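# Carry foam block from desk to recessed far-aisle shelf

## Task

Pick up the little foam block lying on the desk and set it down directly on a shelf board (not on top of any carton) in the shelving unit at the aisle's far end whose section is recessed deeper than its neighbours; the robot must not topple or finish leaning.

## Robot and tools

ROBOT. A Hello Robot Stretch 4 with one arm: an omni-wheel base, a lift running up a mast, a telescoping arm reaching forward, a wrist with yaw, pitch and roll, and a two-finger gripper. It stands about 1.6 m tall; the base's edge lies within 0.23 m of the base origin. A loose object may occasionally get a brief nudge from outside.

FRAMES. Base frame: origin on the floor beneath the base centre, x forward, y left, z up, in metres. hand_pose (a point between the open fingertips) is reported in this frame and may be slightly wrong. The odometry frame equals the base frame at scene start; base_odometry there comes from wheel turns only (slip counts as motion), heading in rad, left positive, -3.142 to 3.142.

move. One action per call; always pass blocking: false (true or omitted is refused). It returns in about 0.5 s while motion continues. An action holds base, joints or both, plus optional speeds, pace, contact_limits; or end_of_arm alone.
- base: a relative offset from where the base last reported itself (or from its current spot if a move was still running). One of {"translate_m": d} (forward positive, -2 to 2 m), {"strafe_m": d} (left positive, -2 to 2 m), {"rotate_rad": d} (counter-clockwise from above positive, -3.2 to 3.2 rad). translate_m and strafe_m may be combined for a straight diagonal path with no turning.
- joints: absolute targets by name, one set for the single arm. lift_m 0 to 1.2 m; arm_m 0 to 0.55 m; wrist_yaw_rad -1.134 to 4.276 (0 forward, positive left, 3.14 folded back, above 3.4 the arm may interfere); wrist_pitch_rad -1.117 to 4.259 (0 level, 1.57 pointing down); wrist_roll_rad -1.117 to 4.259 (0 fingers level, positive clockwise viewed from behind); gripper_m -0.038 to 0.141 m fingertip gap (up to 0.015 off; -0.02 or less makes the tips press together). Out-of-range joint targets are clipped and reported; other bad values are refused; unknown keys make the call invalid.
- pace: "slow", "default", "fast" or "max". Base top speed 0.1/0.3/0.4/0.6 m/s and 1/2/3/4 rad/s; lift 0.15/0.3/0.4/0.5 m/s; arm 0.1/0.4/0.6/0.7 m/s; wrist always 1.82 rad/s. A raised lift (above 0.2) slows the base, down to 0.3 m/s and 1 rad/s at 1.2. speeds sets a per-joint top speed instead (not gripper_m).
- contact_limits: 0 (lightest) to 1, default 0.5, for arm_m, lift_m, translate_m, strafe_m, rotate_rad, each placed beside its own command. A base limit persists until the next base action. Even at 0 the arm needs 15 to 40 N to stop; for a gentle touch use 0 and aim 1 to 3 mm beyond contact. Carrying a load upward, keep lift_m's limit at least 0.15 per kg (0.3 for 2 kg).
- end_of_arm: "enable_torque" re-powers wrist or gripper motors that shut off.
- cameras: list from head_camera (420x560), head_left_camera and head_right_camera (fisheye, 420x672), wrist_camera (616x392), or "all"; omitted means all, [] none.
Motions start together. A new move overrides only the joints (and base) it names. No action exceeds 15 s; a move ends with time_out at 14 s.

wait: seconds 0 to 10, plus cameras; returns early once motion ends. wait(0) reports the running move under "earlier move". stop: brakes all of your running motions and re-holds slack wheels; later calls still run. zoom_image: camera plus region [x0, y0, x1, y1] in pixels of that camera's latest image, at most 504 by 504. finished_scene: scene, the current scene's number; irreversible, and the result gives the next task.

RESULTS. The "move" line reads done or the worst status: moving, done, off_target (rested short, may still push), contact_stop (held back, now slack), time_out (target dropped), limit_stop_at_own_body, limit_stop_at_tilt (lean over 6 degrees; lift, arm and wheels slack), torque_fault. An uncommanded stop, refusal, or blocked move cancels the rest of that reply's move, wait and finished_scene calls. on_its_own lists uncommanded behaviour (slack joints, held targets, unusual servo current). lidar_m: 12 distances in 30-degree sectors, first straight ahead then counter-clockwise (4th left, 7th behind, 10th right); "-" is nothing seen or closer than 0.25 m; it sees from about 0.15 m up, misses glass and thin legs. wrist_depth_mm: 7x7 median depths, 100 to 2000 mm, "-" for invalid. turned_by_wheels vs turned_by_imu differing by over 0.1 rad in a move suggests collision or slip. base_tilt in degrees (forward, right), about 3 degrees bias. motor_effort in percent (peak in brackets); servo_current in mA for wrist and gripper servos.

GRIPPING. Command a gap more than 0.015 below the object's width; about 0.06 below resists tugs and pulls it toward the wrist. Success is shown by a rise in gripper servo_current, not by the gripper_m reading. Fingers pressed on a surface can jam; a squeeze with the fingers boxed in can cause torque_fault.

AVOID. Self-collision: gripper over the base with lift below about 0.2 (0.45 pointing down); tilting up while rolled; yaw + pitch under about -1.1; with the wrist folded back, tilting or rolling. Tipping: over 1 kg held with arm_m above 0.2 while driving or turning, especially fast; steady pushes with a high gripper. Drops, slams, hard hits, releasing moving objects, and ending tilted all count against you. Thinking time lets the simulation run on, so a running move keeps going meanwhile.

Each tool is called by a JSON object that holds its "api" and its "payload".

## Session

{"api": "move", "payload": {}}

Scene clock: 0.00 s.
base_odometry: x=+0.000 y=+0.000 heading=+0.000
turned_by_wheels: +0.000
turned_by_imu: +0.000
base_tilt: forward=+0.4 right=+1.5
lidar_m: 1.23 1.23 1.41 2.40 1.42 1.83 2.96 2.95 1.60 1.35 1.35 1.48
base_status: not commanded
joint_positions: lift_m=+0.140 arm_m=+0.002 wrist_yaw_rad=+3.046 wrist_pitch_rad=+0.002 wrist_roll_rad=+0.000 gripper_m=+0.056
joint_status: not commanded
measured_speeds: all 0
motor_effort: lift_m=+20 arm_m=-4 wheel_0=+0 wheel_1=+0 wheel_2=+0
servo_current: wrist_yaw_rad=33 wrist_pitch_rad=33 wrist_roll_rad=26 gripper_m=46
hand_pose: x=-0.1056 y=+0.1144 z=+0.3181 quat_wxyz=(+0.048, -0.001, +0.000, +0.999) (m; base frame)
wrist_depth_mm: 136 139 - - - - - / 114 140 - - - - - / 123 150 - - - - - / 137 192 - - - - - / - - - - - 1921 - / 1118 1138 196 1008 1078 1205 1205 / 798 723 831 152 759 866 854
pictures: head_camera, head_left_camera, head_right_camera, wrist_camera

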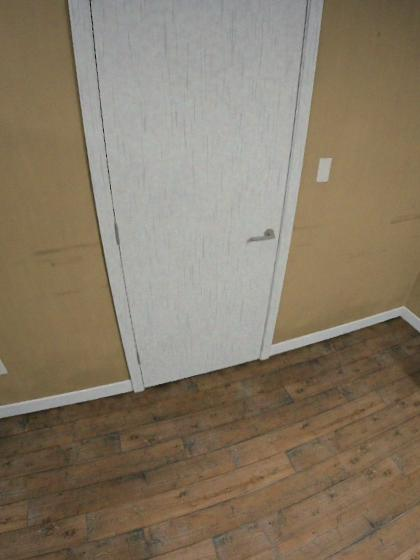

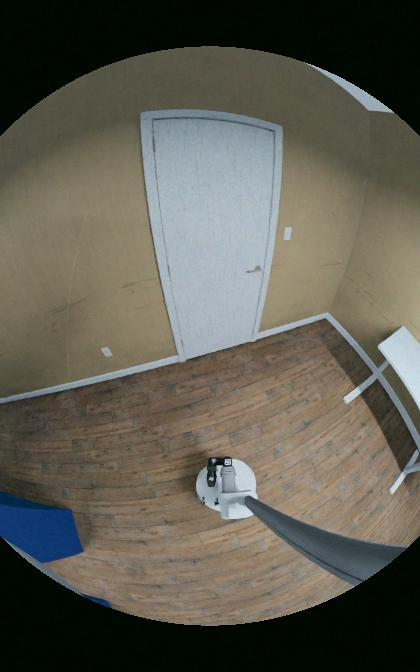

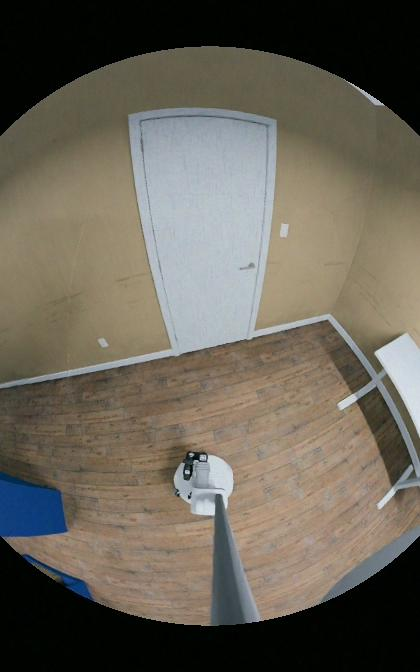

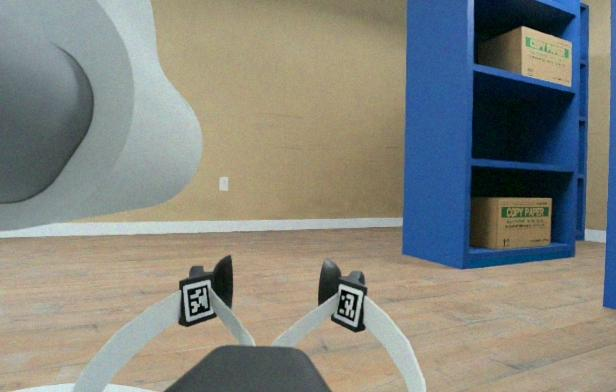

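{"api": "move", "payload": {"base": {"rotate_rad":-1.57}, "joints": {"lift_m":0.85}, "pace": "fast", "blocking": false, "cameras": []}}

{"api": "wait", "payload": {"seconds": 2.5}}

Scene clock: 4.77 s.
move: moving
base_odometry: x=+0.000 y=+0.000 heading=-0.392
turned_by_wheels: -0.392
turned_by_imu: -0.386
base_tilt: forward=+0.4 right=+1.4
lidar_m: 1.37 1.22 1.27 1.57 1.41 1.46 1.86 2.94 2.97 1.48 1.32 1.37
base_status: rotate_rad moving
joint_positions: lift_m=+0.206 arm_m=+0.002 wrist_yaw_rad=+3.046 wrist_pitch_rad=+0.002 wrist_roll_rad=+0.000 gripper_m=+0.056
joint_status: lift_m moving
measured_speeds: translate_m=+0.001 strafe_m=-0.001 rotate_rad=-1.484 lift_m=+0.247 arm_m=+0.000 wrist_yaw_rad=+0.000 wrist_pitch_rad=+0.000 wrist_roll_rad=+0.000
motor_effort: lift_m=+28(28) arm_m=-4(4) wheel_0=+7(8) wheel_1=+9(9) wheel_2=+8(10)
servo_current: wrist_yaw_rad=39(46) wrist_pitch_rad=39(52) wrist_roll_rad=26(33) gripper_m=39(52)
hand_pose: x=-0.1056 y=+0.1144 z=+0.3832 quat_wxyz=(+0.048, -0.001, +0.000, +0.999) (m; base frame)
wrist_depth_mm: 137 139 - - - - - / 113 140 - - - - - / 121 146 - - - - - / 137 187 - - - - - / - - - - - - - / 1281 1308 196 1138 1255 1255 1205 / 917 778 960 153 866 931 991
pictures: none
No camera images: "cameras" was empty.

Scene clock: 7.13 s.
earlier move: done
base_odometry: x=+0.000 y=+0.000 heading=-1.570
turned_by_wheels: -1.178
turned_by_imu: -1.164
base_tilt: forward=+0.2 right=+1.3
lidar_m: 1.34 1.34 1.45 1.24 1.24 1.46 2.48 1.43 1.83 2.94 2.94 1.58
base_status: done
joint_positions: lift_m=+0.850 arm_m=+0.002 wrist_yaw_rad=+3.046 wrist_pitch_rad=+0.002 wrist_roll_rad=+0.000 gripper_m=+0.056
joint_status: all done
measured_speeds: all 0
motor_effort: lift_m=+24(28) arm_m=-4(4) wheel_0=+3(8) wheel_1=-1(10) wheel_2=+0(10)
servo_current: wrist_yaw_rad=33(46) wrist_pitch_rad=46(52) wrist_roll_rad=26(33) gripper_m=33(52)
hand_pose: x=-0.1056 y=+0.1144 z=+1.0273 quat_wxyz=(+0.048, -0.001, +0.000, +0.999) (m; base frame)
wrist_depth_mm: 136 140 - - - - - / 115 140 - - - - - / 124 153 - - - - - / 137 200 - - - - - / - - - - - - - / - - 198 - 178 - - / - - - 152 - - -
wait: 2.37 of 2.5 s (the move ended)
pictures: head_camera, head_left_camera, head_right_camera, wrist_camera
camera_calibration:
wrist_camera: T_world_to_cam=[[0.142573, 0.988827, 0.043527, -0.165525], [0.0287116, 0.039826, -0.998794, 1.07755], [-0.989368, 0.143651, -0.0227126, 0.132034], [0, 0, 0, 1]] pos_world=[0.123292, 0.101794, 1.08645]

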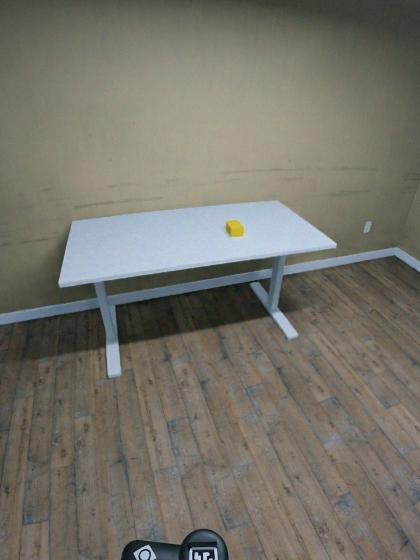

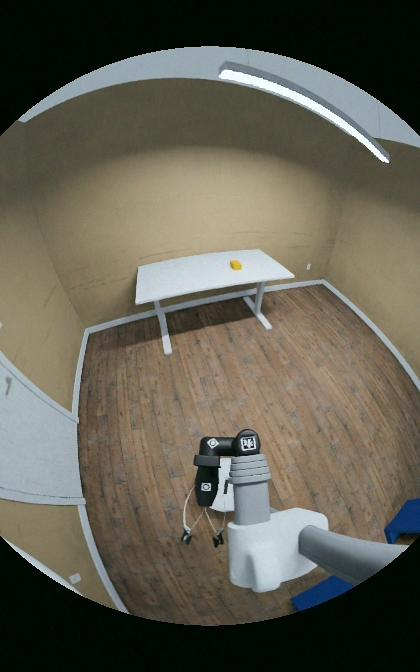

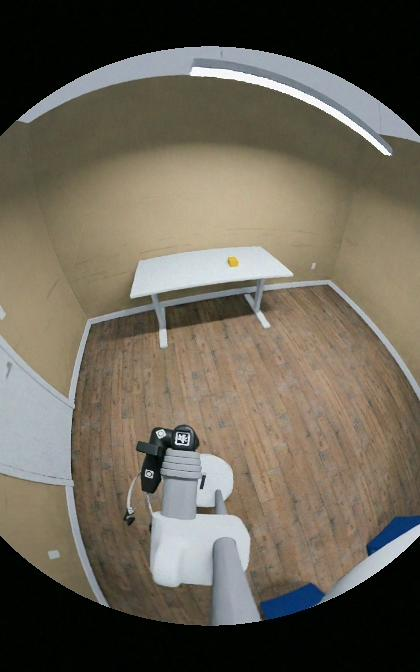

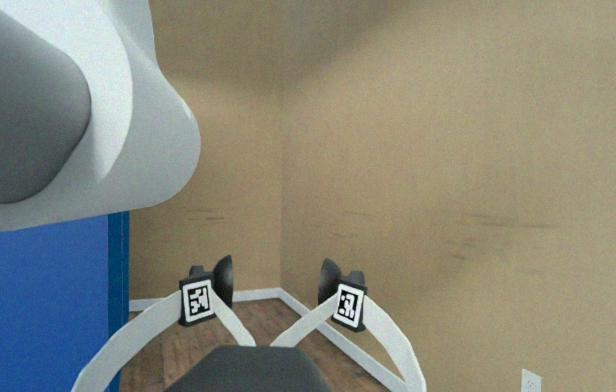

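{"api": "move", "payload": {"base": {"translate_m":0.75,"strafe_m":-0.22}, "joints": {"lift_m":1.0,"wrist_yaw_rad":0,"wrist_pitch_rad":1.57,"gripper_m":0.13}, "pace": "fast", "blocking": false, "cameras": []}}

{"api": "wait", "payload": {"seconds": 4}}

Scene clock: 28.57 s.
move: moving
base_odometry: x=-0.013 y=-0.044 heading=-1.570
turned_by_wheels: +0.000
turned_by_imu: -0.001
base_tilt: forward=+0.2 right=+1.3
lidar_m: 1.31 1.28 1.48 1.26 1.26 1.47 2.54 1.46 1.84 2.92 2.92 1.54
base_status: translate_m moving; strafe_m moving
joint_positions: lift_m=+0.915 arm_m=+0.002 wrist_yaw_rad=+2.394 wrist_pitch_rad=+0.664 wrist_roll_rad=+0.000 gripper_m=+0.076
joint_status: lift_m moving; wrist_yaw_rad moving; wrist_pitch_rad moving; gripper_m moving
measured_speeds: translate_m=+0.168 strafe_m=-0.048 rotate_rad=-0.003 lift_m=+0.248 arm_m=+0.000 wrist_yaw_rad=-1.819 wrist_pitch_rad=+1.819 wrist_roll_rad=+0.000
motor_effort: lift_m=+27(27) arm_m=-4(4) wheel_0=+9(11) wheel_1=+3(6) wheel_2=-10(10)
servo_current: wrist_yaw_rad=72(143) wrist_pitch_rad=72(78) wrist_roll_rad=33(33) gripper_m=91(91)
hand_pose: x=+0.0661 y=+0.2185 z=+0.9154 quat_wxyz=(+0.345, -0.304, +0.119, +0.880) (m; base frame)
wrist_depth_mm: - - - - - - - / - - - - - - - / - - - - - - - / 1863 1921 1921 1808 - - - / 1537 1576 1618 1618 1537 1499 - / 1308 1308 198 1336 195 1397 1281 / 1160 1118 1182 149 1160 1182 1229
pictures: none
No camera images: "cameras" was empty.

Scene clock: 31.43 s.
earlier move: done
base_odometry: x=-0.219 y=-0.750 heading=-1.569
turned_by_wheels: +0.000
turned_by_imu: -0.002
base_tilt: forward=+0.4 right=+1.4
lidar_m: 0.69 0.67 0.80 1.64 1.67 1.93 2.08 2.08 2.38 2.53 2.51 0.79
base_status: done
joint_positions: lift_m=+1.000 arm_m=+0.002 wrist_yaw_rad=+0.003 wrist_pitch_rad=+1.568 wrist_roll_rad=+0.000 gripper_m=+0.130
joint_status: all done
measured_speeds: all 0
motor_effort: lift_m=+24(27) arm_m=-4(4) wheel_0=+1(11) wheel_1=+1(6) wheel_2=+2(12)
servo_current: wrist_yaw_rad=33(143) wrist_pitch_rad=39(78) wrist_roll_rad=26(33) gripper_m=52(98)
hand_pose: x=+0.1742 y=-0.0874 z=+0.8895 quat_wxyz=(+0.708, -0.001, +0.706, +0.001) (m; base frame)
wrist_depth_mm: 1118 1118 1118 1118 1138 1138 1138 / 1078 1098 1118 1118 1138 1138 1160 / 1098 1118 1118 1118 1118 1138 1160 / 1098 1138 1118 1138 1138 1160 1160 / 1118 1118 904 904 1118 1160 1160 / 1118 206 904 917 203 1138 1182 / 1138 1118 1118 - 1138 1160 1160
wait: 2.87 of 4 s (the move ended)
pictures: head_camera, head_left_camera, head_right_camera, wrist_camera
camera_calibration:
wrist_camera: T_world_to_cam=[[0.0467431, -0.997746, 0.0481416, -0.16094], [-0.998746, -0.045815, 0.0202061, 0.205023], [-0.0179549, -0.0490257, -0.998636, 1.11678], [0, 0, 0, 1]] pos_world=[0.23234, -0.0964336, 1.11886]

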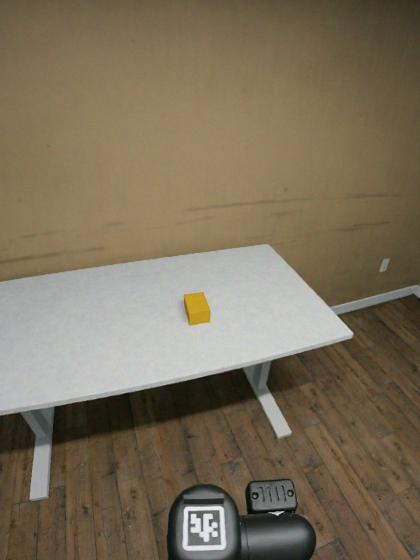

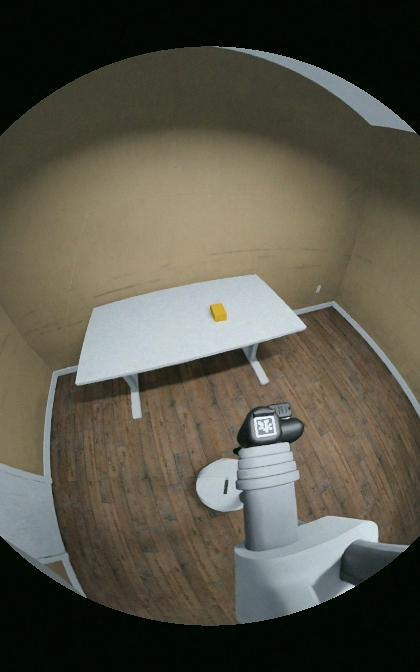

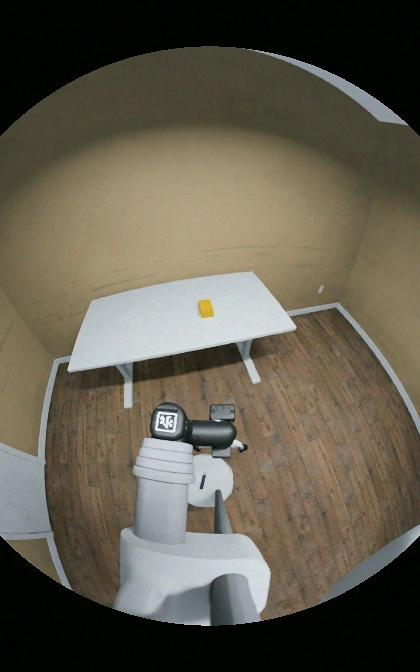

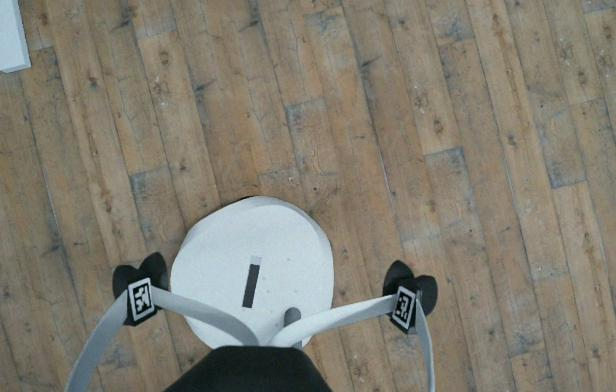

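{"api": "move", "payload": {"base": {"translate_m":0.52,"strafe_m":0.107}, "joints": {"arm_m":0.42}, "pace": "fast", "blocking": false, "cameras": []}}

{"api": "wait", "payload": {"seconds": 5}}

Scene clock: 40.50 s.
move: moving
base_odometry: x=-0.211 y=-0.789 heading=-1.569
turned_by_wheels: +0.000
turned_by_imu: -0.001
base_tilt: forward=+0.3 right=+1.5
lidar_m: 0.63 0.65 0.80 1.69 1.66 1.95 2.11 2.12 2.43 2.50 2.53 0.76
base_status: translate_m moving; strafe_m moving
joint_positions: lift_m=+1.000 arm_m=+0.081 wrist_yaw_rad=+0.003 wrist_pitch_rad=+1.568 wrist_roll_rad=+0.000 gripper_m=+0.130
joint_status: arm_m moving
measured_speeds: translate_m=+0.150 strafe_m=+0.033 rotate_rad=-0.002 lift_m=+0.000 arm_m=+0.298 wrist_yaw_rad=+0.000 wrist_pitch_rad=+0.000 wrist_roll_rad=+0.000
motor_effort: lift_m=+24(24) arm_m=+4(9) wheel_0=+5(5) wheel_1=+8(9) wheel_2=-10(10)
servo_current: wrist_yaw_rad=39(46) wrist_pitch_rad=39(59) wrist_roll_rad=33(33) gripper_m=52(52)
hand_pose: x=+0.2526 y=-0.0874 z=+0.8895 quat_wxyz=(+0.708, -0.001, +0.706, +0.001) (m; base frame)
wrist_depth_mm: 1098 1118 1118 1118 1138 1118 1138 / 1098 1098 1118 1118 1138 1138 1160 / 1098 1138 1098 1138 1138 1138 1182 / 1098 1118 1118 1138 1138 1138 1160 / 1098 1138 904 931 1138 1138 1160 / 1118 206 904 917 202 1138 1160 / 1118 1138 904 - 1138 1138 1160
pictures: none
No camera images: "cameras" was empty.

Scene clock: 42.93 s.
earlier move: done
base_odometry: x=-0.111 y=-1.270 heading=-1.569
turned_by_wheels: +0.000
turned_by_imu: +0.000
base_tilt: forward=+0.3 right=+1.4
lidar_m: 0.25 0.25 0.25 0.36 1.73 1.99 2.61 2.61 2.92 2.49 0.33 0.25
base_status: done
joint_positions: lift_m=+1.000 arm_m=+0.420 wrist_yaw_rad=+0.003 wrist_pitch_rad=+1.568 wrist_roll_rad=+0.000 gripper_m=+0.130
joint_status: all done
measured_speeds: all 0
motor_effort: lift_m=+23(24) arm_m=+6(9) wheel_0=+3(6) wheel_1=+0(10) wheel_2=+2(12)
servo_current: wrist_yaw_rad=39(46) wrist_pitch_rad=33(59) wrist_roll_rad=26(39) gripper_m=52(52)
hand_pose: x=+0.5917 y=-0.0874 z=+0.8895 quat_wxyz=(+0.708, -0.001, +0.706, +0.001) (m; base frame)
wrist_depth_mm: - - - - - - - / - - - - - - - / - - - - - - - / - - - - - - - / - - - - - - - / - 188 182 290 195 - - / - - - - - - -
wait: 2.43 of 5 s (the move ended)
pictures: head_camera, head_left_camera, head_right_camera, wrist_camera
camera_calibration:
wrist_camera: T_world_to_cam=[[0.0464534, -0.99776, 0.0481368, -0.180263], [-0.998755, -0.0455157, 0.0203968, 0.621822], [-0.0181601, -0.0490244, -0.998632, 1.1244], [0, 0, 0, 1]] pos_world=[0.649841, -0.0964332, 1.11886]

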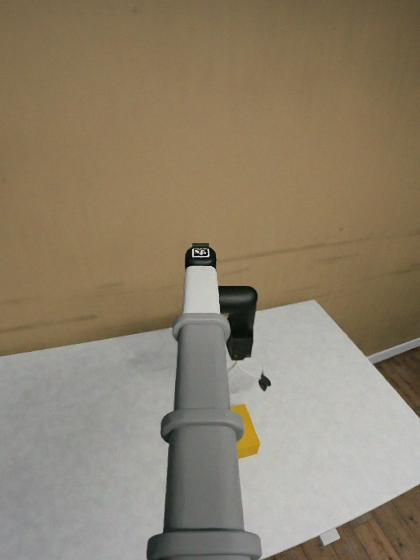

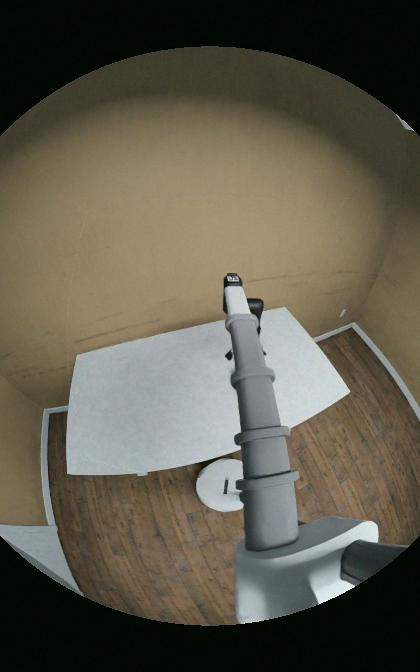

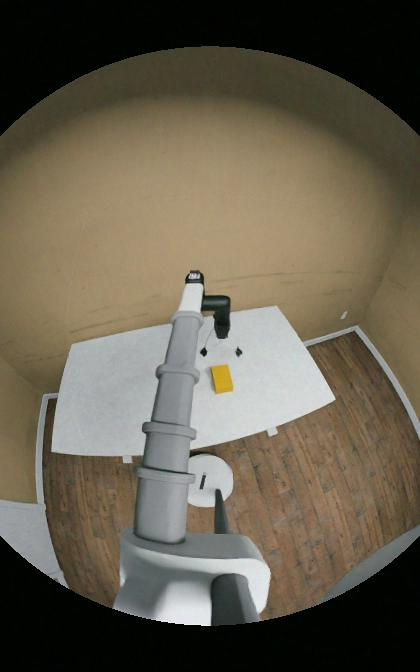

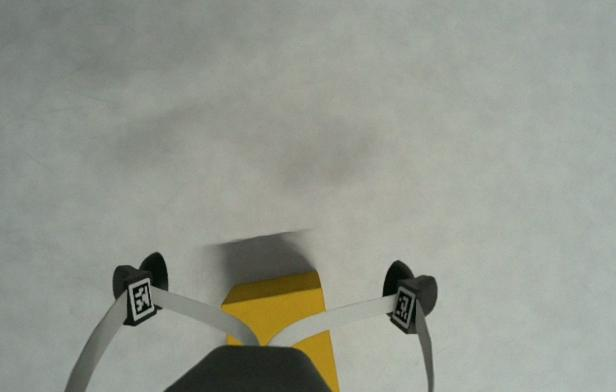

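{"api": "move", "payload": {"base": {"strafe_m":-0.009}, "joints": {"arm_m":0.352,"wrist_roll_rad":-0.14}, "blocking": false, "cameras": []}}

{"api": "wait", "payload": {"seconds": 2, "cameras": ["head_right_camera","wrist_camera"]}}

{"api": "move", "payload": {"joints": {"lift_m":0.912}, "pace": "slow", "contact_limits": {"lift_m":0.2}, "blocking": false, "cameras": []}}

{"api": "wait", "payload": {"seconds": 2, "cameras": ["head_right_camera","wrist_camera"]}}

Scene clock: 66.07 s.
move: moving
base_odometry: x=-0.120 y=-1.270 heading=-1.569
turned_by_wheels: +0.000
turned_by_imu: -0.001
base_tilt: forward=+0.3 right=+1.5
lidar_m: 0.25 0.25 0.25 0.35 1.74 1.99 2.61 2.60 2.91 2.47 0.38 0.25
base_status: strafe_m moving
joint_positions: lift_m=+1.000 arm_m=+0.372 wrist_yaw_rad=+0.003 wrist_pitch_rad=+1.568 wrist_roll_rad=-0.138 gripper_m=+0.130
joint_status: arm_m moving; wrist_roll_rad moving
measured_speeds: translate_m=+0.000 strafe_m=+0.000 rotate_rad=+0.000 lift_m=+0.000 arm_m=-0.132 wrist_yaw_rad=+0.000 wrist_pitch_rad=+0.000 wrist_roll_rad=-0.002
motor_effort: lift_m=+23(24) arm_m=-4(10) wheel_0=+1(10) wheel_1=-1(9) wheel_2=-1(1)
servo_current: wrist_yaw_rad=26(39) wrist_pitch_rad=33(52) wrist_roll_rad=26(59) gripper_m=52(52)
hand_pose: x=+0.5437 y=-0.0874 z=+0.8895 quat_wxyz=(+0.706, -0.050, +0.704, +0.050) (m; base frame)
wrist_depth_mm: - - - - - - - / - - - - - - - / - - - - - - - / - - - - - - - / - - 289 289 - - - / - 189 287 290 195 - - / - - - - - - -
pictures: none
No camera images: "cameras" was empty.

Scene clock: 66.67 s.
earlier move: done
base_odometry: x=-0.120 y=-1.270 heading=-1.569
turned_by_wheels: +0.000
turned_by_imu: +0.000
base_tilt: forward=+0.3 right=+1.5
lidar_m: 0.25 0.25 0.25 0.38 1.75 2.01 2.62 2.56 2.93 2.47 0.36 0.25
base_status: done
joint_positions: lift_m=+1.000 arm_m=+0.352 wrist_yaw_rad=+0.003 wrist_pitch_rad=+1.568 wrist_roll_rad=-0.138 gripper_m=+0.130
joint_status: all done
measured_speeds: all 0
motor_effort: lift_m=+23(24) arm_m=-6(10) wheel_0=+1(10) wheel_1=+0(9) wheel_2=+0(1)
servo_current: wrist_yaw_rad=33(39) wrist_pitch_rad=46(52) wrist_roll_rad=33(59) gripper_m=46(52)
hand_pose: x=+0.5241 y=-0.0874 z=+0.8895 quat_wxyz=(+0.706, -0.050, +0.704, +0.050) (m; base frame)
wrist_depth_mm: - - - - - - - / - - - - - - - / - - - - - - - / - - - 287 - - - / - - 287 287 - - - / - 188 182 289 195 - - / - - - - - - -
wait: 0.60 of 2 s (the move ended)
pictures: head_right_camera, wrist_camera
camera_calibration:
wrist_camera: T_world_to_cam=[[0.183323, -0.981857, 0.048471, -0.247785], [-0.982989, -0.182524, 0.0204601, 0.534036], [-0.0112418, -0.0513973, -0.998615, 1.11932], [0, 0, 0, 1]] pos_world=[0.582959, -0.0882848, 1.11886]

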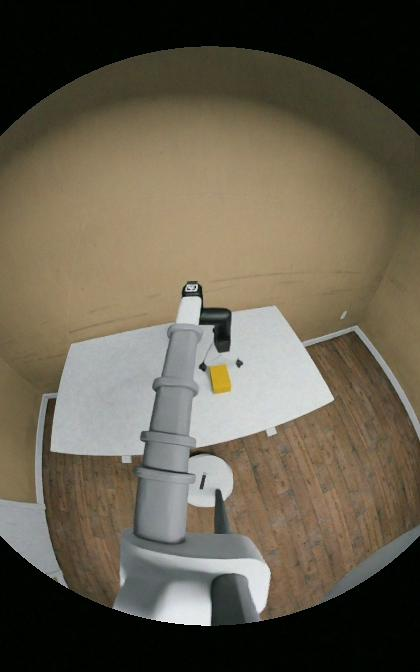

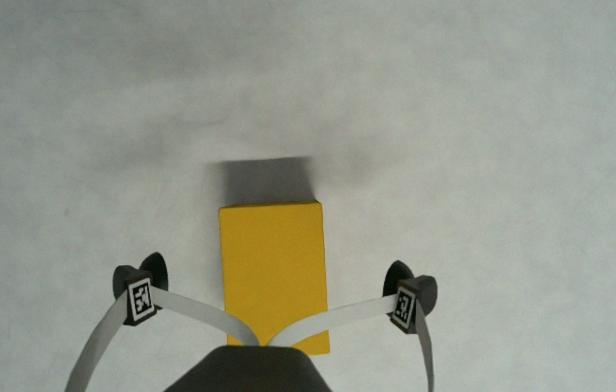

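Scene clock: 67.17 s.
move: moving
base_odometry: x=-0.120 y=-1.270 heading=-1.569
turned_by_wheels: +0.000
turned_by_imu: +0.000
base_tilt: forward=+0.4 right=+1.4
lidar_m: 0.25 0.25 0.25 0.39 1.72 1.99 2.62 2.58 2.92 2.47 0.36 0.25
base_status: not commanded
joint_positions: lift_m=+0.974 arm_m=+0.352 wrist_yaw_rad=+0.003 wrist_pitch_rad=+1.568 wrist_roll_rad=-0.138 gripper_m=+0.130
joint_status: lift_m moving
measured_speeds: translate_m=+0.000 strafe_m=+0.000 rotate_rad=+0.000 lift_m=-0.099 arm_m=+0.000 wrist_yaw_rad=+0.000 wrist_pitch_rad=+0.000 wrist_roll_rad=+0.000
motor_effort: lift_m=+13(24) arm_m=-6(6) wheel_0=+1(2) wheel_1=+0(0) wheel_2=+0(0)
servo_current: wrist_yaw_rad=39(46) wrist_pitch_rad=33(52) wrist_roll_rad=26(33) gripper_m=39(46)
contact_limits: lift_m 0.2
hand_pose: x=+0.5241 y=-0.0874 z=+0.8641 quat_wxyz=(+0.706, -0.050, +0.704, +0.050) (m; base frame)
wrist_depth_mm: - - - - - - - / - - - - - - - / - - - - - - - / - - - - - - - / - - 265 267 - - - / - 188 182 267 195 - - / - - - - - - -
pictures: none
No camera images: "cameras" was empty.

Scene clock: 68.27 s.
earlier move: done
base_odometry: x=-0.120 y=-1.270 heading=-1.569
turned_by_wheels: +0.000
turned_by_imu: +0.000
base_tilt: forward=+0.4 right=+1.4
lidar_m: 0.25 0.25 0.25 0.38 1.74 2.01 2.59 2.59 2.92 2.47 0.35 0.25
base_status: not commanded
joint_positions: lift_m=+0.912 arm_m=+0.352 wrist_yaw_rad=+0.003 wrist_pitch_rad=+1.568 wrist_roll_rad=-0.138 gripper_m=+0.130
joint_status: all done
measured_speeds: all 0
motor_effort: lift_m=+14(24) arm_m=-6(6) wheel_0=+1(2) wheel_1=+0(0) wheel_2=+0(0)
servo_current: wrist_yaw_rad=39(46) wrist_pitch_rad=46(52) wrist_roll_rad=26(33) gripper_m=46(52)
contact_limits: lift_m 0.2
hand_pose: x=+0.5241 y=-0.0874 z=+0.8023 quat_wxyz=(+0.706, -0.050, +0.704, +0.050) (m; base frame)
wrist_depth_mm: - - - - - - - / - - - - - - - / - - - - - - - / - - - 219 - - - / - - 199 200 - - - / - 189 200 200 196 - - / - - 200 - - - -
wait: 1.10 of 2 s (the move ended)
pictures: head_right_camera, wrist_camera
camera_calibration:
wrist_camera: T_world_to_cam=[[0.183323, -0.981857, 0.048471, -0.243558], [-0.982989, -0.182524, 0.0204601, 0.53582], [-0.0112418, -0.0513973, -0.998615, 1.03224], [0, 0, 0, 1]] pos_world=[0.582959, -0.0882848, 1.03166]

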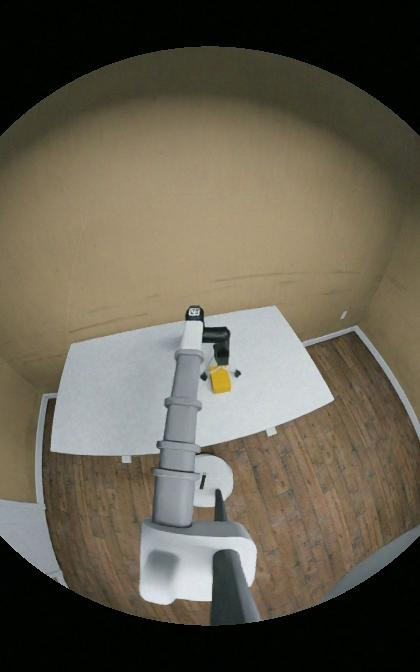

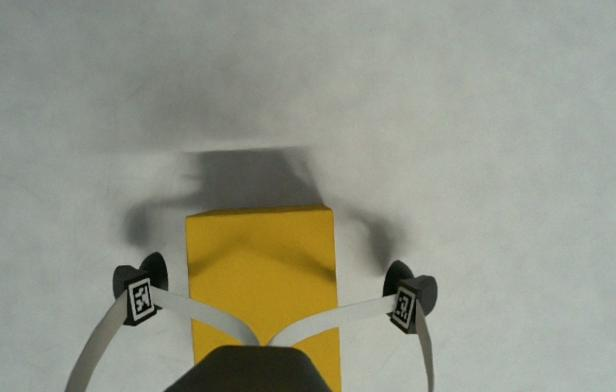

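{"api": "move", "payload": {"joints": {"gripper_m":0.035}, "blocking": false, "cameras": []}}

{"api": "wait", "payload": {"seconds": 2, "cameras": ["wrist_camera"]}}

{"api": "move", "payload": {"joints": {"lift_m":1.05}, "blocking": false, "cameras": []}}

{"api": "wait", "payload": {"seconds": 2}}

Scene clock: 78.40 s.
move: moving
base_odometry: x=-0.120 y=-1.270 heading=-1.569
turned_by_wheels: +0.000
turned_by_imu: -0.001
base_tilt: forward=+0.4 right=+1.4
lidar_m: 0.25 0.25 0.25 0.37 1.76 1.98 2.60 2.62 2.92 2.49 0.37 0.25
base_status: not commanded
joint_positions: lift_m=+0.912 arm_m=+0.352 wrist_yaw_rad=+0.003 wrist_pitch_rad=+1.568 wrist_roll_rad=-0.138 gripper_m=+0.116
joint_status: gripper_m moving
measured_speeds: all 0
motor_effort: lift_m=+13(14) arm_m=-6(6) wheel_0=+1(2) wheel_1=+0(0) wheel_2=+0(0)
servo_current: wrist_yaw_rad=39(39) wrist_pitch_rad=39(46) wrist_roll_rad=33(33) gripper_m=91(111)
contact_limits: lift_m 0.2
hand_pose: x=+0.5241 y=-0.0874 z=+0.8023 quat_wxyz=(+0.706, -0.050, +0.704, +0.050) (m; base frame)
wrist_depth_mm: - - - - - - - / - - - - - - - / - - - - - - - / - - - 219 - - - / - - 200 200 - - - / - 186 200 201 192 - - / - - 200 - - - -
pictures: none
No camera images: "cameras" was empty.

Scene clock: 79.77 s.
earlier move: done
base_odometry: x=-0.120 y=-1.270 heading=-1.569
turned_by_wheels: +0.000
turned_by_imu: +0.000
base_tilt: forward=+0.6 right=+1.5
lidar_m: 0.25 0.25 0.25 0.37 1.73 1.98 2.59 2.61 2.92 2.47 0.36 0.25
base_status: not commanded
joint_positions: lift_m=+0.912 arm_m=+0.352 wrist_yaw_rad=+0.003 wrist_pitch_rad=+1.568 wrist_roll_rad=-0.138 gripper_m=+0.036
joint_status: all done
measured_speeds: all 0
motor_effort: lift_m=+13(14) arm_m=-6(6) wheel_0=+1(2) wheel_1=+0(0) wheel_2=+0(0)
servo_current: wrist_yaw_rad=33(46) wrist_pitch_rad=39(46) wrist_roll_rad=33(33) gripper_m=104(208)
contact_limits: lift_m 0.2
hand_pose: x=+0.5241 y=-0.0874 z=+0.8023 quat_wxyz=(+0.706, -0.050, +0.704, +0.050) (m; base frame)
wrist_depth_mm: - - - - - - - / - - - - - - - / - - - - - - - / - - - - - - - / - - 183 185 - - - / - 171 185 186 185 - - / - - 185 185 - - -
wait: 1.37 of 2 s (the move ended)
pictures: wrist_camera
camera_calibration:
wrist_camera: T_world_to_cam=[[0.183323, -0.981857, 0.048471, -0.243558], [-0.982989, -0.182524, 0.0204601, 0.53582], [-0.0112418, -0.0513973, -0.998615, 1.03224], [0, 0, 0, 1]] pos_world=[0.582959, -0.0882848, 1.03166]

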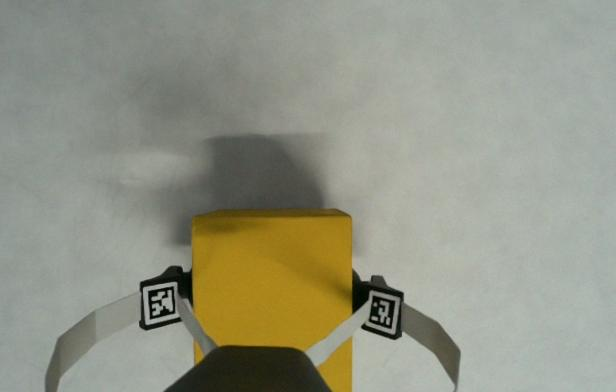

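Scene clock: 80.27 s.
move: moving
base_odometry: x=-0.120 y=-1.270 heading=-1.569
turned_by_wheels: +0.000
turned_by_imu: +0.000
base_tilt: forward=+0.4 right=+1.3
lidar_m: 0.25 0.25 0.25 0.37 1.74 1.97 2.59 2.60 2.90 2.46 0.39 0.25
base_status: not commanded
joint_positions: lift_m=+0.951 arm_m=+0.352 wrist_yaw_rad=+0.003 wrist_pitch_rad=+1.568 wrist_roll_rad=-0.138 gripper_m=+0.036
joint_status: lift_m moving
measured_speeds: translate_m=+0.000 strafe_m=+0.000 rotate_rad=+0.000 lift_m=+0.149 arm_m=+0.000 wrist_yaw_rad=+0.000 wrist_pitch_rad=+0.000 wrist_roll_rad=+0.000
motor_effort: lift_m=+26(26) arm_m=-6(6) wheel_0=+1(1) wheel_1=+0(0) wheel_2=+0(0)
servo_current: wrist_yaw_rad=33(39) wrist_pitch_rad=39(46) wrist_roll_rad=33(39) gripper_m=98(111)
hand_pose: x=+0.5241 y=-0.0874 z=+0.8406 quat_wxyz=(+0.706, -0.050, +0.704, +0.050) (m; base frame)
wrist_depth_mm: - - - - - - - / - - - - - - - / - - - - - - - / - - - - - - - / - - 184 185 - - - / - 171 185 185 185 - - / - - 185 185 - - -
pictures: none
No camera images: "cameras" was empty.

Scene clock: 81.40 s.
earlier move: done
base_odometry: x=-0.120 y=-1.270 heading=-1.569
turned_by_wheels: +0.000
turned_by_imu: +0.000
base_tilt: forward=+0.5 right=+1.5
lidar_m: 0.25 0.25 0.25 0.37 1.75 1.95 2.62 2.60 2.90 2.49 0.36 0.25
base_status: not commanded
joint_positions: lift_m=+1.050 arm_m=+0.352 wrist_yaw_rad=+0.003 wrist_pitch_rad=+1.568 wrist_roll_rad=-0.138 gripper_m=+0.036
joint_status: all done
measured_speeds: all 0
motor_effort: lift_m=+24(27) arm_m=-6(6) wheel_0=+1(2) wheel_1=+0(0) wheel_2=+0(0)
servo_current: wrist_yaw_rad=46(46) wrist_pitch_rad=39(52) wrist_roll_rad=33(39) gripper_m=104(111)
hand_pose: x=+0.5241 y=-0.0874 z=+0.9394 quat_wxyz=(+0.706, -0.050, +0.704, +0.050) (m; base frame)
wrist_depth_mm: - - - - - - - / - - - - - - - / - - - - - - - / - - - - - - - / - - 183 186 - - - / - 171 185 186 184 - - / - - 185 186 - - -
wait: 1.13 of 2 s (the move ended)
pictures: head_camera, head_left_camera, head_right_camera, wrist_camera
camera_calibration:
wrist_camera: T_world_to_cam=[[0.183323, -0.981857, 0.048471, -0.250204], [-0.982989, -0.182524, 0.0204601, 0.533015], [-0.0112418, -0.0513973, -0.998615, 1.16915], [0, 0, 0, 1]] pos_world=[0.582959, -0.0882848, 1.16876]

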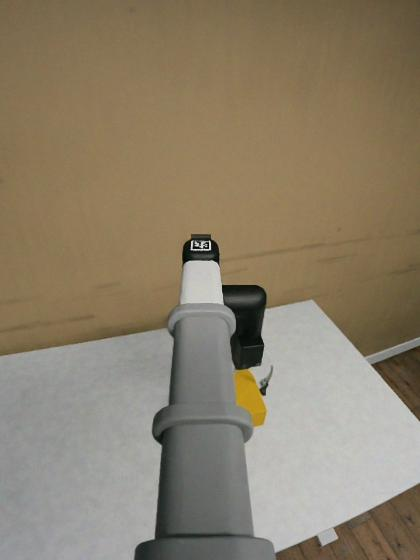

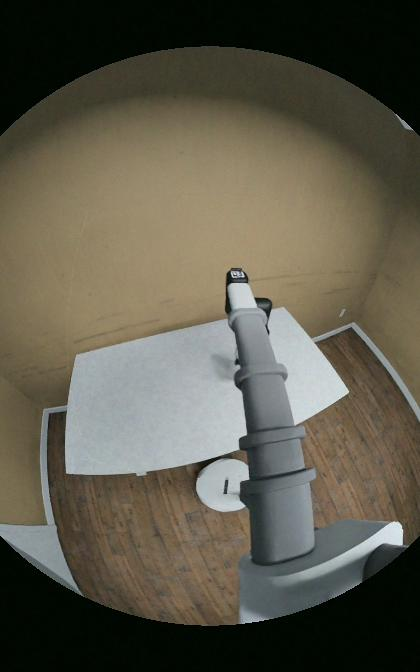

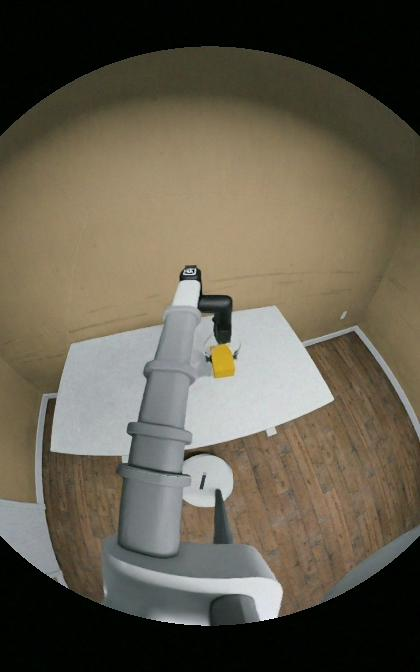

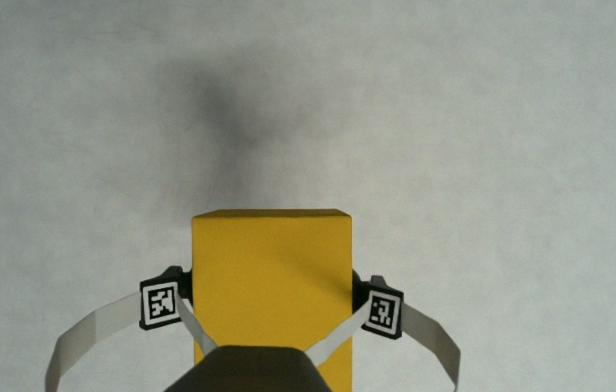

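{"api": "move", "payload": {"base": {"translate_m":-1.0}, "joints": {"arm_m":0.1,"wrist_roll_rad":0}, "pace": "fast", "blocking": false, "cameras": []}}

{"api": "wait", "payload": {"seconds": 5, "cameras": []}}

{"api": "move", "payload": {"base": {"rotate_rad":3.14}, "blocking": false, "pace": "fast", "cameras": []}}

{"api": "wait", "payload": {"seconds": 5}}

Scene clock: 91.93 s.
move: moving
base_odometry: x=-0.120 y=-1.233 heading=-1.569
turned_by_wheels: +0.000
turned_by_imu: -0.001
base_tilt: forward=+0.4 right=+1.3
lidar_m: 0.25 0.25 0.25 0.44 1.74 1.96 2.57 2.58 2.95 2.48 0.43 0.25
base_status: translate_m moving
joint_positions: lift_m=+1.050 arm_m=+0.274 wrist_yaw_rad=+0.003 wrist_pitch_rad=+1.568 wrist_roll_rad=-0.002 gripper_m=+0.036
joint_status: arm_m moving; wrist_roll_rad moving
measured_speeds: translate_m=-0.141 strafe_m=+0.001 rotate_rad=-0.001 lift_m=+0.000 arm_m=-0.297 wrist_yaw_rad=+0.000 wrist_pitch_rad=+0.000 wrist_roll_rad=+0.001
motor_effort: lift_m=+24(24) arm_m=-6(9) wheel_0=-7(7) wheel_1=-4(7) wheel_2=+11(11)
servo_current: wrist_yaw_rad=33(46) wrist_pitch_rad=52(65) wrist_roll_rad=33(59) gripper_m=98(111)
hand_pose: x=+0.4454 y=-0.0874 z=+0.9394 quat_wxyz=(+0.708, -0.002, +0.706, +0.002) (m; base frame)
wrist_depth_mm: - - - - - - - / - - - - - - - / - - - - - - - / - - - - - - - / - - 184 186 - - - / - 171 185 186 185 - - / - - 185 185 - - -
pictures: none
No camera images: "cameras" was empty.

Scene clock: 95.80 s.
earlier move: done
base_odometry: x=-0.122 y=-0.270 heading=-1.569
turned_by_wheels: +0.000
turned_by_imu: +0.000
base_tilt: forward=+0.3 right=+1.3
lidar_m: 1.11 1.12 1.71 1.42 1.41 1.70 1.67 1.64 1.93 2.76 2.74 1.33
base_status: done
joint_positions: lift_m=+1.050 arm_m=+0.100 wrist_yaw_rad=+0.003 wrist_pitch_rad=+1.568 wrist_roll_rad=-0.002 gripper_m=+0.036
joint_status: all done
measured_speeds: all 0
motor_effort: lift_m=+24(24) arm_m=-6(9) wheel_0=-2(8) wheel_1=-1(7) wheel_2=-2(12)
servo_current: wrist_yaw_rad=33(46) wrist_pitch_rad=52(65) wrist_roll_rad=26(59) gripper_m=111(117)
hand_pose: x=+0.2721 y=-0.0874 z=+0.9394 quat_wxyz=(+0.708, -0.002, +0.706, +0.002) (m; base frame)
wrist_depth_mm: 1160 1138 1160 1160 1182 1182 1205 / 1138 1182 1160 1182 1205 1205 1205 / 1138 1160 1160 1182 1182 1205 1229 / 1182 1182 1182 1182 1182 1182 1229 / 1160 1182 184 185 1182 1205 1205 / 1160 183 185 186 186 1229 1229 / 1160 1182 185 186 1205 1229 1229
wait: 3.87 of 5 s (the move ended)
pictures: none
No camera images: "cameras" was empty.

Scene clock: 96.30 s.
move: moving
base_odometry: x=-0.122 y=-0.270 heading=-1.379
turned_by_wheels: +0.190
turned_by_imu: +0.187
base_tilt: forward=+0.3 right=+1.3
lidar_m: 1.10 1.16 1.54 1.43 1.47 1.94 1.65 1.67 2.15 2.74 2.80 1.21
base_status: rotate_rad moving
joint_positions: lift_m=+1.050 arm_m=+0.100 wrist_yaw_rad=+0.003 wrist_pitch_rad=+1.568 wrist_roll_rad=-0.002 gripper_m=+0.036
joint_status: not commanded
measured_speeds: translate_m=-0.001 strafe_m=+0.001 rotate_rad=+0.722 lift_m=+0.000 arm_m=+0.000 wrist_yaw_rad=+0.000 wrist_pitch_rad=+0.000 wrist_roll_rad=+0.000
motor_effort: lift_m=+24(24) arm_m=-5(6) wheel_0=-7(7) wheel_1=-7(7) wheel_2=-6(7)
servo_current: wrist_yaw_rad=33(39) wrist_pitch_rad=39(52) wrist_roll_rad=26(33) gripper_m=98(117)
hand_pose: x=+0.2721 y=-0.0874 z=+0.9394 quat_wxyz=(+0.708, -0.002, +0.706, +0.002) (m; base frame)
wrist_depth_mm: 1160 1160 1182 1160 1160 1182 1205 / 1160 1138 1160 1182 1182 1182 1205 / 1160 1138 1182 1182 1182 1205 1205 / 1160 1160 1160 1205 1182 1205 1229 / 1138 1182 184 185 1182 1205 1205 / 1160 183 185 186 186 1205 1229 / 1160 1182 185 185 1229 1229 1229
pictures: none
No camera images: "cameras" was empty.

Scene clock: 99.23 s.
earlier move: done
base_odometry: x=-0.122 y=-0.270 heading=+1.570
turned_by_wheels: +2.950
turned_by_imu: +2.911
base_tilt: forward=+0.3 right=+1.3
lidar_m: 1.66 1.64 1.92 2.79 2.77 1.36 1.10 1.12 1.73 1.43 1.43 1.66
base_status: done
joint_positions: lift_m=+1.050 arm_m=+0.100 wrist_yaw_rad=+0.003 wrist_pitch_rad=+1.568 wrist_roll_rad=-0.002 gripper_m=+0.036
joint_status: not commanded
measured_speeds: all 0
motor_effort: lift_m=+24(24) arm_m=-6(6) wheel_0=-3(8) wheel_1=+0(7) wheel_2=-1(8)
servo_current: wrist_yaw_rad=39(46) wrist_pitch_rad=39(52) wrist_roll_rad=26(39) gripper_m=98(117)
hand_pose: x=+0.2721 y=-0.0874 z=+0.9394 quat_wxyz=(+0.708, -0.002, +0.706, +0.002) (m; base frame)
wrist_depth_mm: 1160 1160 1182 1182 1205 1205 1205 / 1160 1138 1182 1182 1182 1182 1229 / 1182 1160 1160 1182 1182 1205 1182 / 1160 1182 1182 1182 1205 1182 1205 / 1160 1160 184 186 1182 1205 1205 / 1160 183 185 186 185 1205 1205 / 1160 1160 185 186 1229 1205 1229
wait: 2.93 of 5 s (the move ended)
pictures: head_camera, head_left_camera, head_right_camera, wrist_camera
camera_calibration:
wrist_camera: T_world_to_cam=[[0.0479493, -0.99769, 0.0481134, -0.16818], [-0.998685, -0.0470113, 0.0204422, 0.301385], [-0.0181331, -0.0490304, -0.998633, 1.16842], [0, 0, 0, 1]] pos_world=[0.33024, -0.0963348, 1.16876]

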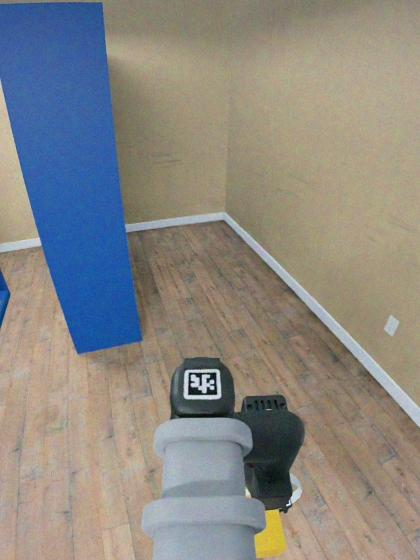

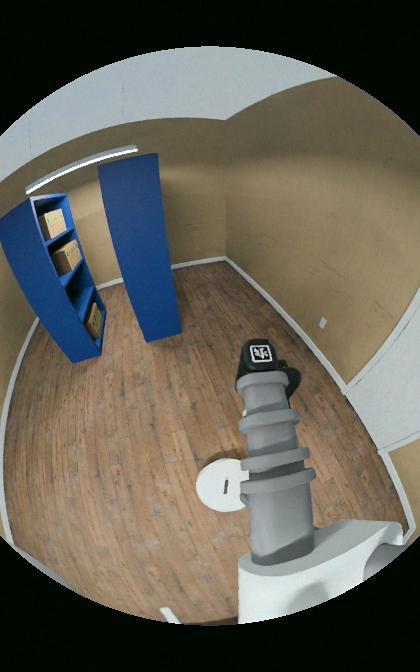

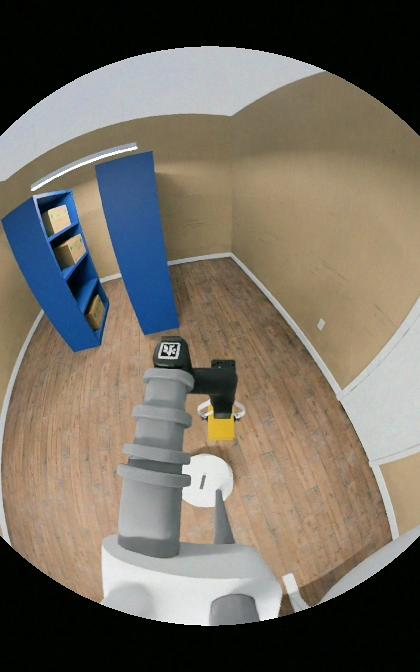

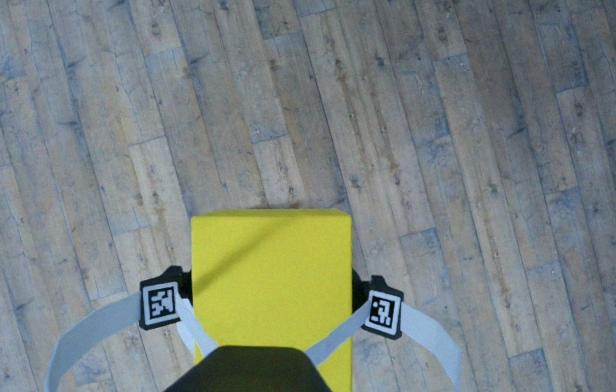

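{"api": "zoom_image", "payload": {"camera": "head_left_camera", "region": [0, 140, 220, 380]}}

{"api": "move", "payload": {"base": {"strafe_m":0.9}, "blocking": false, "pace": "fast", "cameras": []}}

{"api": "wait", "payload": {"seconds": 4}}

Scaled by 2.100 from the camera's 420x672 image, which has a finer 600x960 frame.

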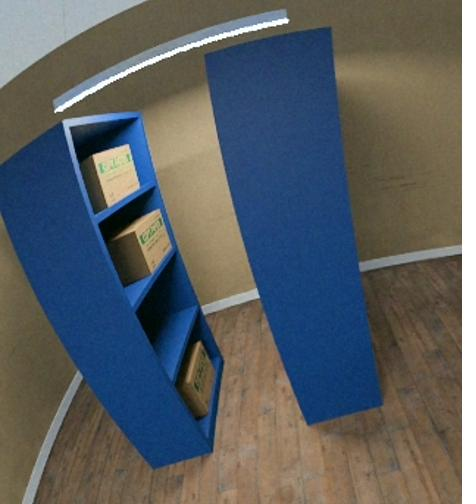

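Scene clock: 106.87 s.
move: moving
base_odometry: x=-0.165 y=-0.270 heading=+1.570
turned_by_wheels: +0.000
turned_by_imu: -0.001
base_tilt: forward=+0.3 right=+1.3
lidar_m: 1.64 1.63 1.87 2.74 2.73 1.40 1.15 1.13 1.84 1.48 1.45 1.68
base_status: strafe_m moving
joint_positions: lift_m=+1.050 arm_m=+0.100 wrist_yaw_rad=+0.003 wrist_pitch_rad=+1.568 wrist_roll_rad=-0.002 gripper_m=+0.036
joint_status: not commanded
measured_speeds: translate_m=+0.000 strafe_m=+0.164 rotate_rad=+0.000 lift_m=+0.000 arm_m=+0.000 wrist_yaw_rad=+0.000 wrist_pitch_rad=+0.000 wrist_roll_rad=+0.000
motor_effort: lift_m=+24(24) arm_m=-6(6) wheel_0=-10(11) wheel_1=+8(10) wheel_2=-1(2)
servo_current: wrist_yaw_rad=33(39) wrist_pitch_rad=39(52) wrist_roll_rad=26(33) gripper_m=104(111)
hand_pose: x=+0.2721 y=-0.0874 z=+0.9394 quat_wxyz=(+0.708, -0.002, +0.706, +0.002) (m; base frame)
wrist_depth_mm: 1160 1160 1182 1160 1160 1182 1205 / 1160 1160 1182 1182 1182 1205 1182 / 1160 1182 1160 1182 1182 1182 1205 / 1138 1160 1182 1182 1205 1182 1205 / 1160 1182 185 185 1205 1182 1205 / 1160 183 185 186 186 1205 1205 / 1160 1182 185 186 1205 1205 1229
pictures: none
No camera images: "cameras" was empty.

Scene clock: 110.30 s.
earlier move: done
base_odometry: x=-1.022 y=-0.270 heading=+1.570
turned_by_wheels: +0.000
turned_by_imu: +0.002
base_tilt: forward=+0.3 right=+1.4
lidar_m: 1.48 1.37 2.28 1.93 1.90 2.19 1.38 1.37 1.57 2.26 2.28 1.65
base_status: done
joint_positions: lift_m=+1.050 arm_m=+0.100 wrist_yaw_rad=+0.003 wrist_pitch_rad=+1.568 wrist_roll_rad=-0.002 gripper_m=+0.036
joint_status: not commanded
measured_speeds: all 0
motor_effort: lift_m=+23(24) arm_m=-6(6) wheel_0=+2(11) wheel_1=-1(12) wheel_2=+0(2)
servo_current: wrist_yaw_rad=26(52) wrist_pitch_rad=20(59) wrist_roll_rad=33(33) gripper_m=98(117)
hand_pose: x=+0.2721 y=-0.0874 z=+0.9394 quat_wxyz=(+0.708, -0.002, +0.706, +0.002) (m; base frame)
wrist_depth_mm: 1160 1160 1138 1160 1182 1182 1205 / 1138 1138 1182 1182 1182 1182 1182 / 1160 1182 1160 1182 1182 1205 1205 / 1182 1160 1182 1182 1182 1205 1205 / 1160 1182 184 185 1205 1205 1205 / 1182 183 185 186 186 1205 1205 / 1160 1182 185 186 1205 1205 1205
wait: 3.43 of 4 s (the move ended)
pictures: head_camera, head_left_camera, head_right_camera, wrist_camera
camera_calibration:
wrist_camera: T_world_to_cam=[[0.0479493, -0.99769, 0.0481134, -0.16818], [-0.998685, -0.0470113, 0.0204422, 0.301385], [-0.0181331, -0.0490304, -0.998633, 1.16842], [0, 0, 0, 1]] pos_world=[0.33024, -0.0963348, 1.16876]

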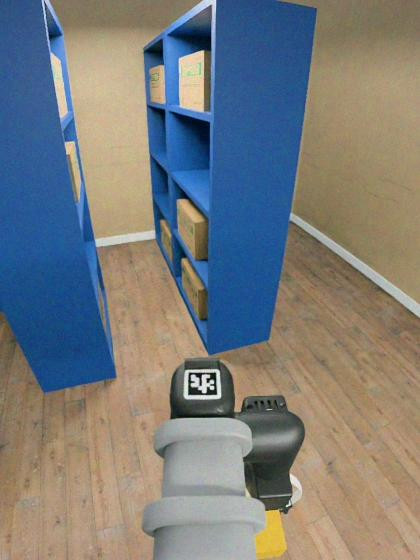

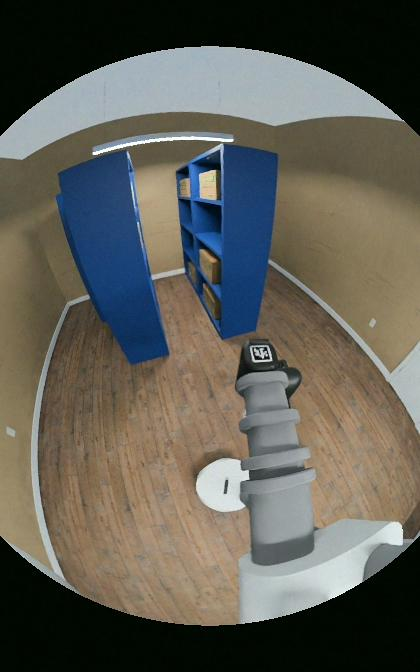

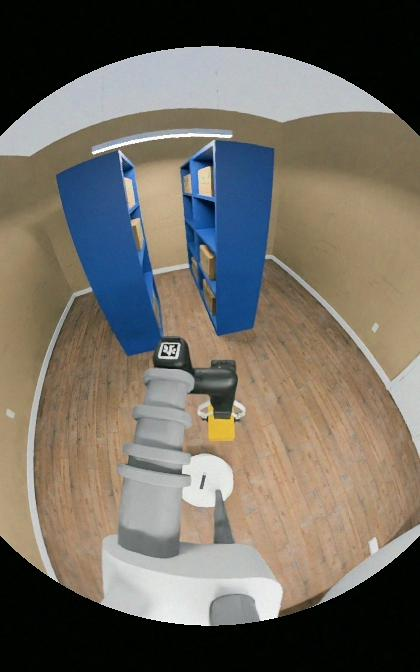

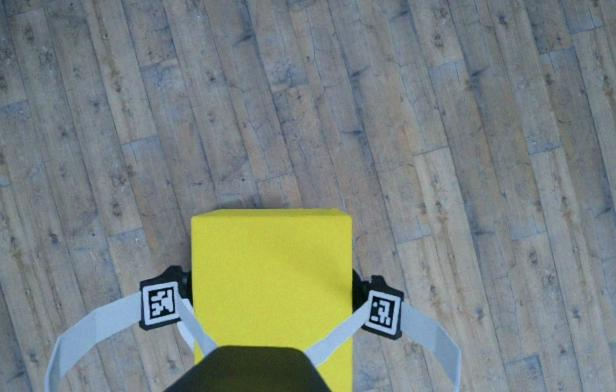

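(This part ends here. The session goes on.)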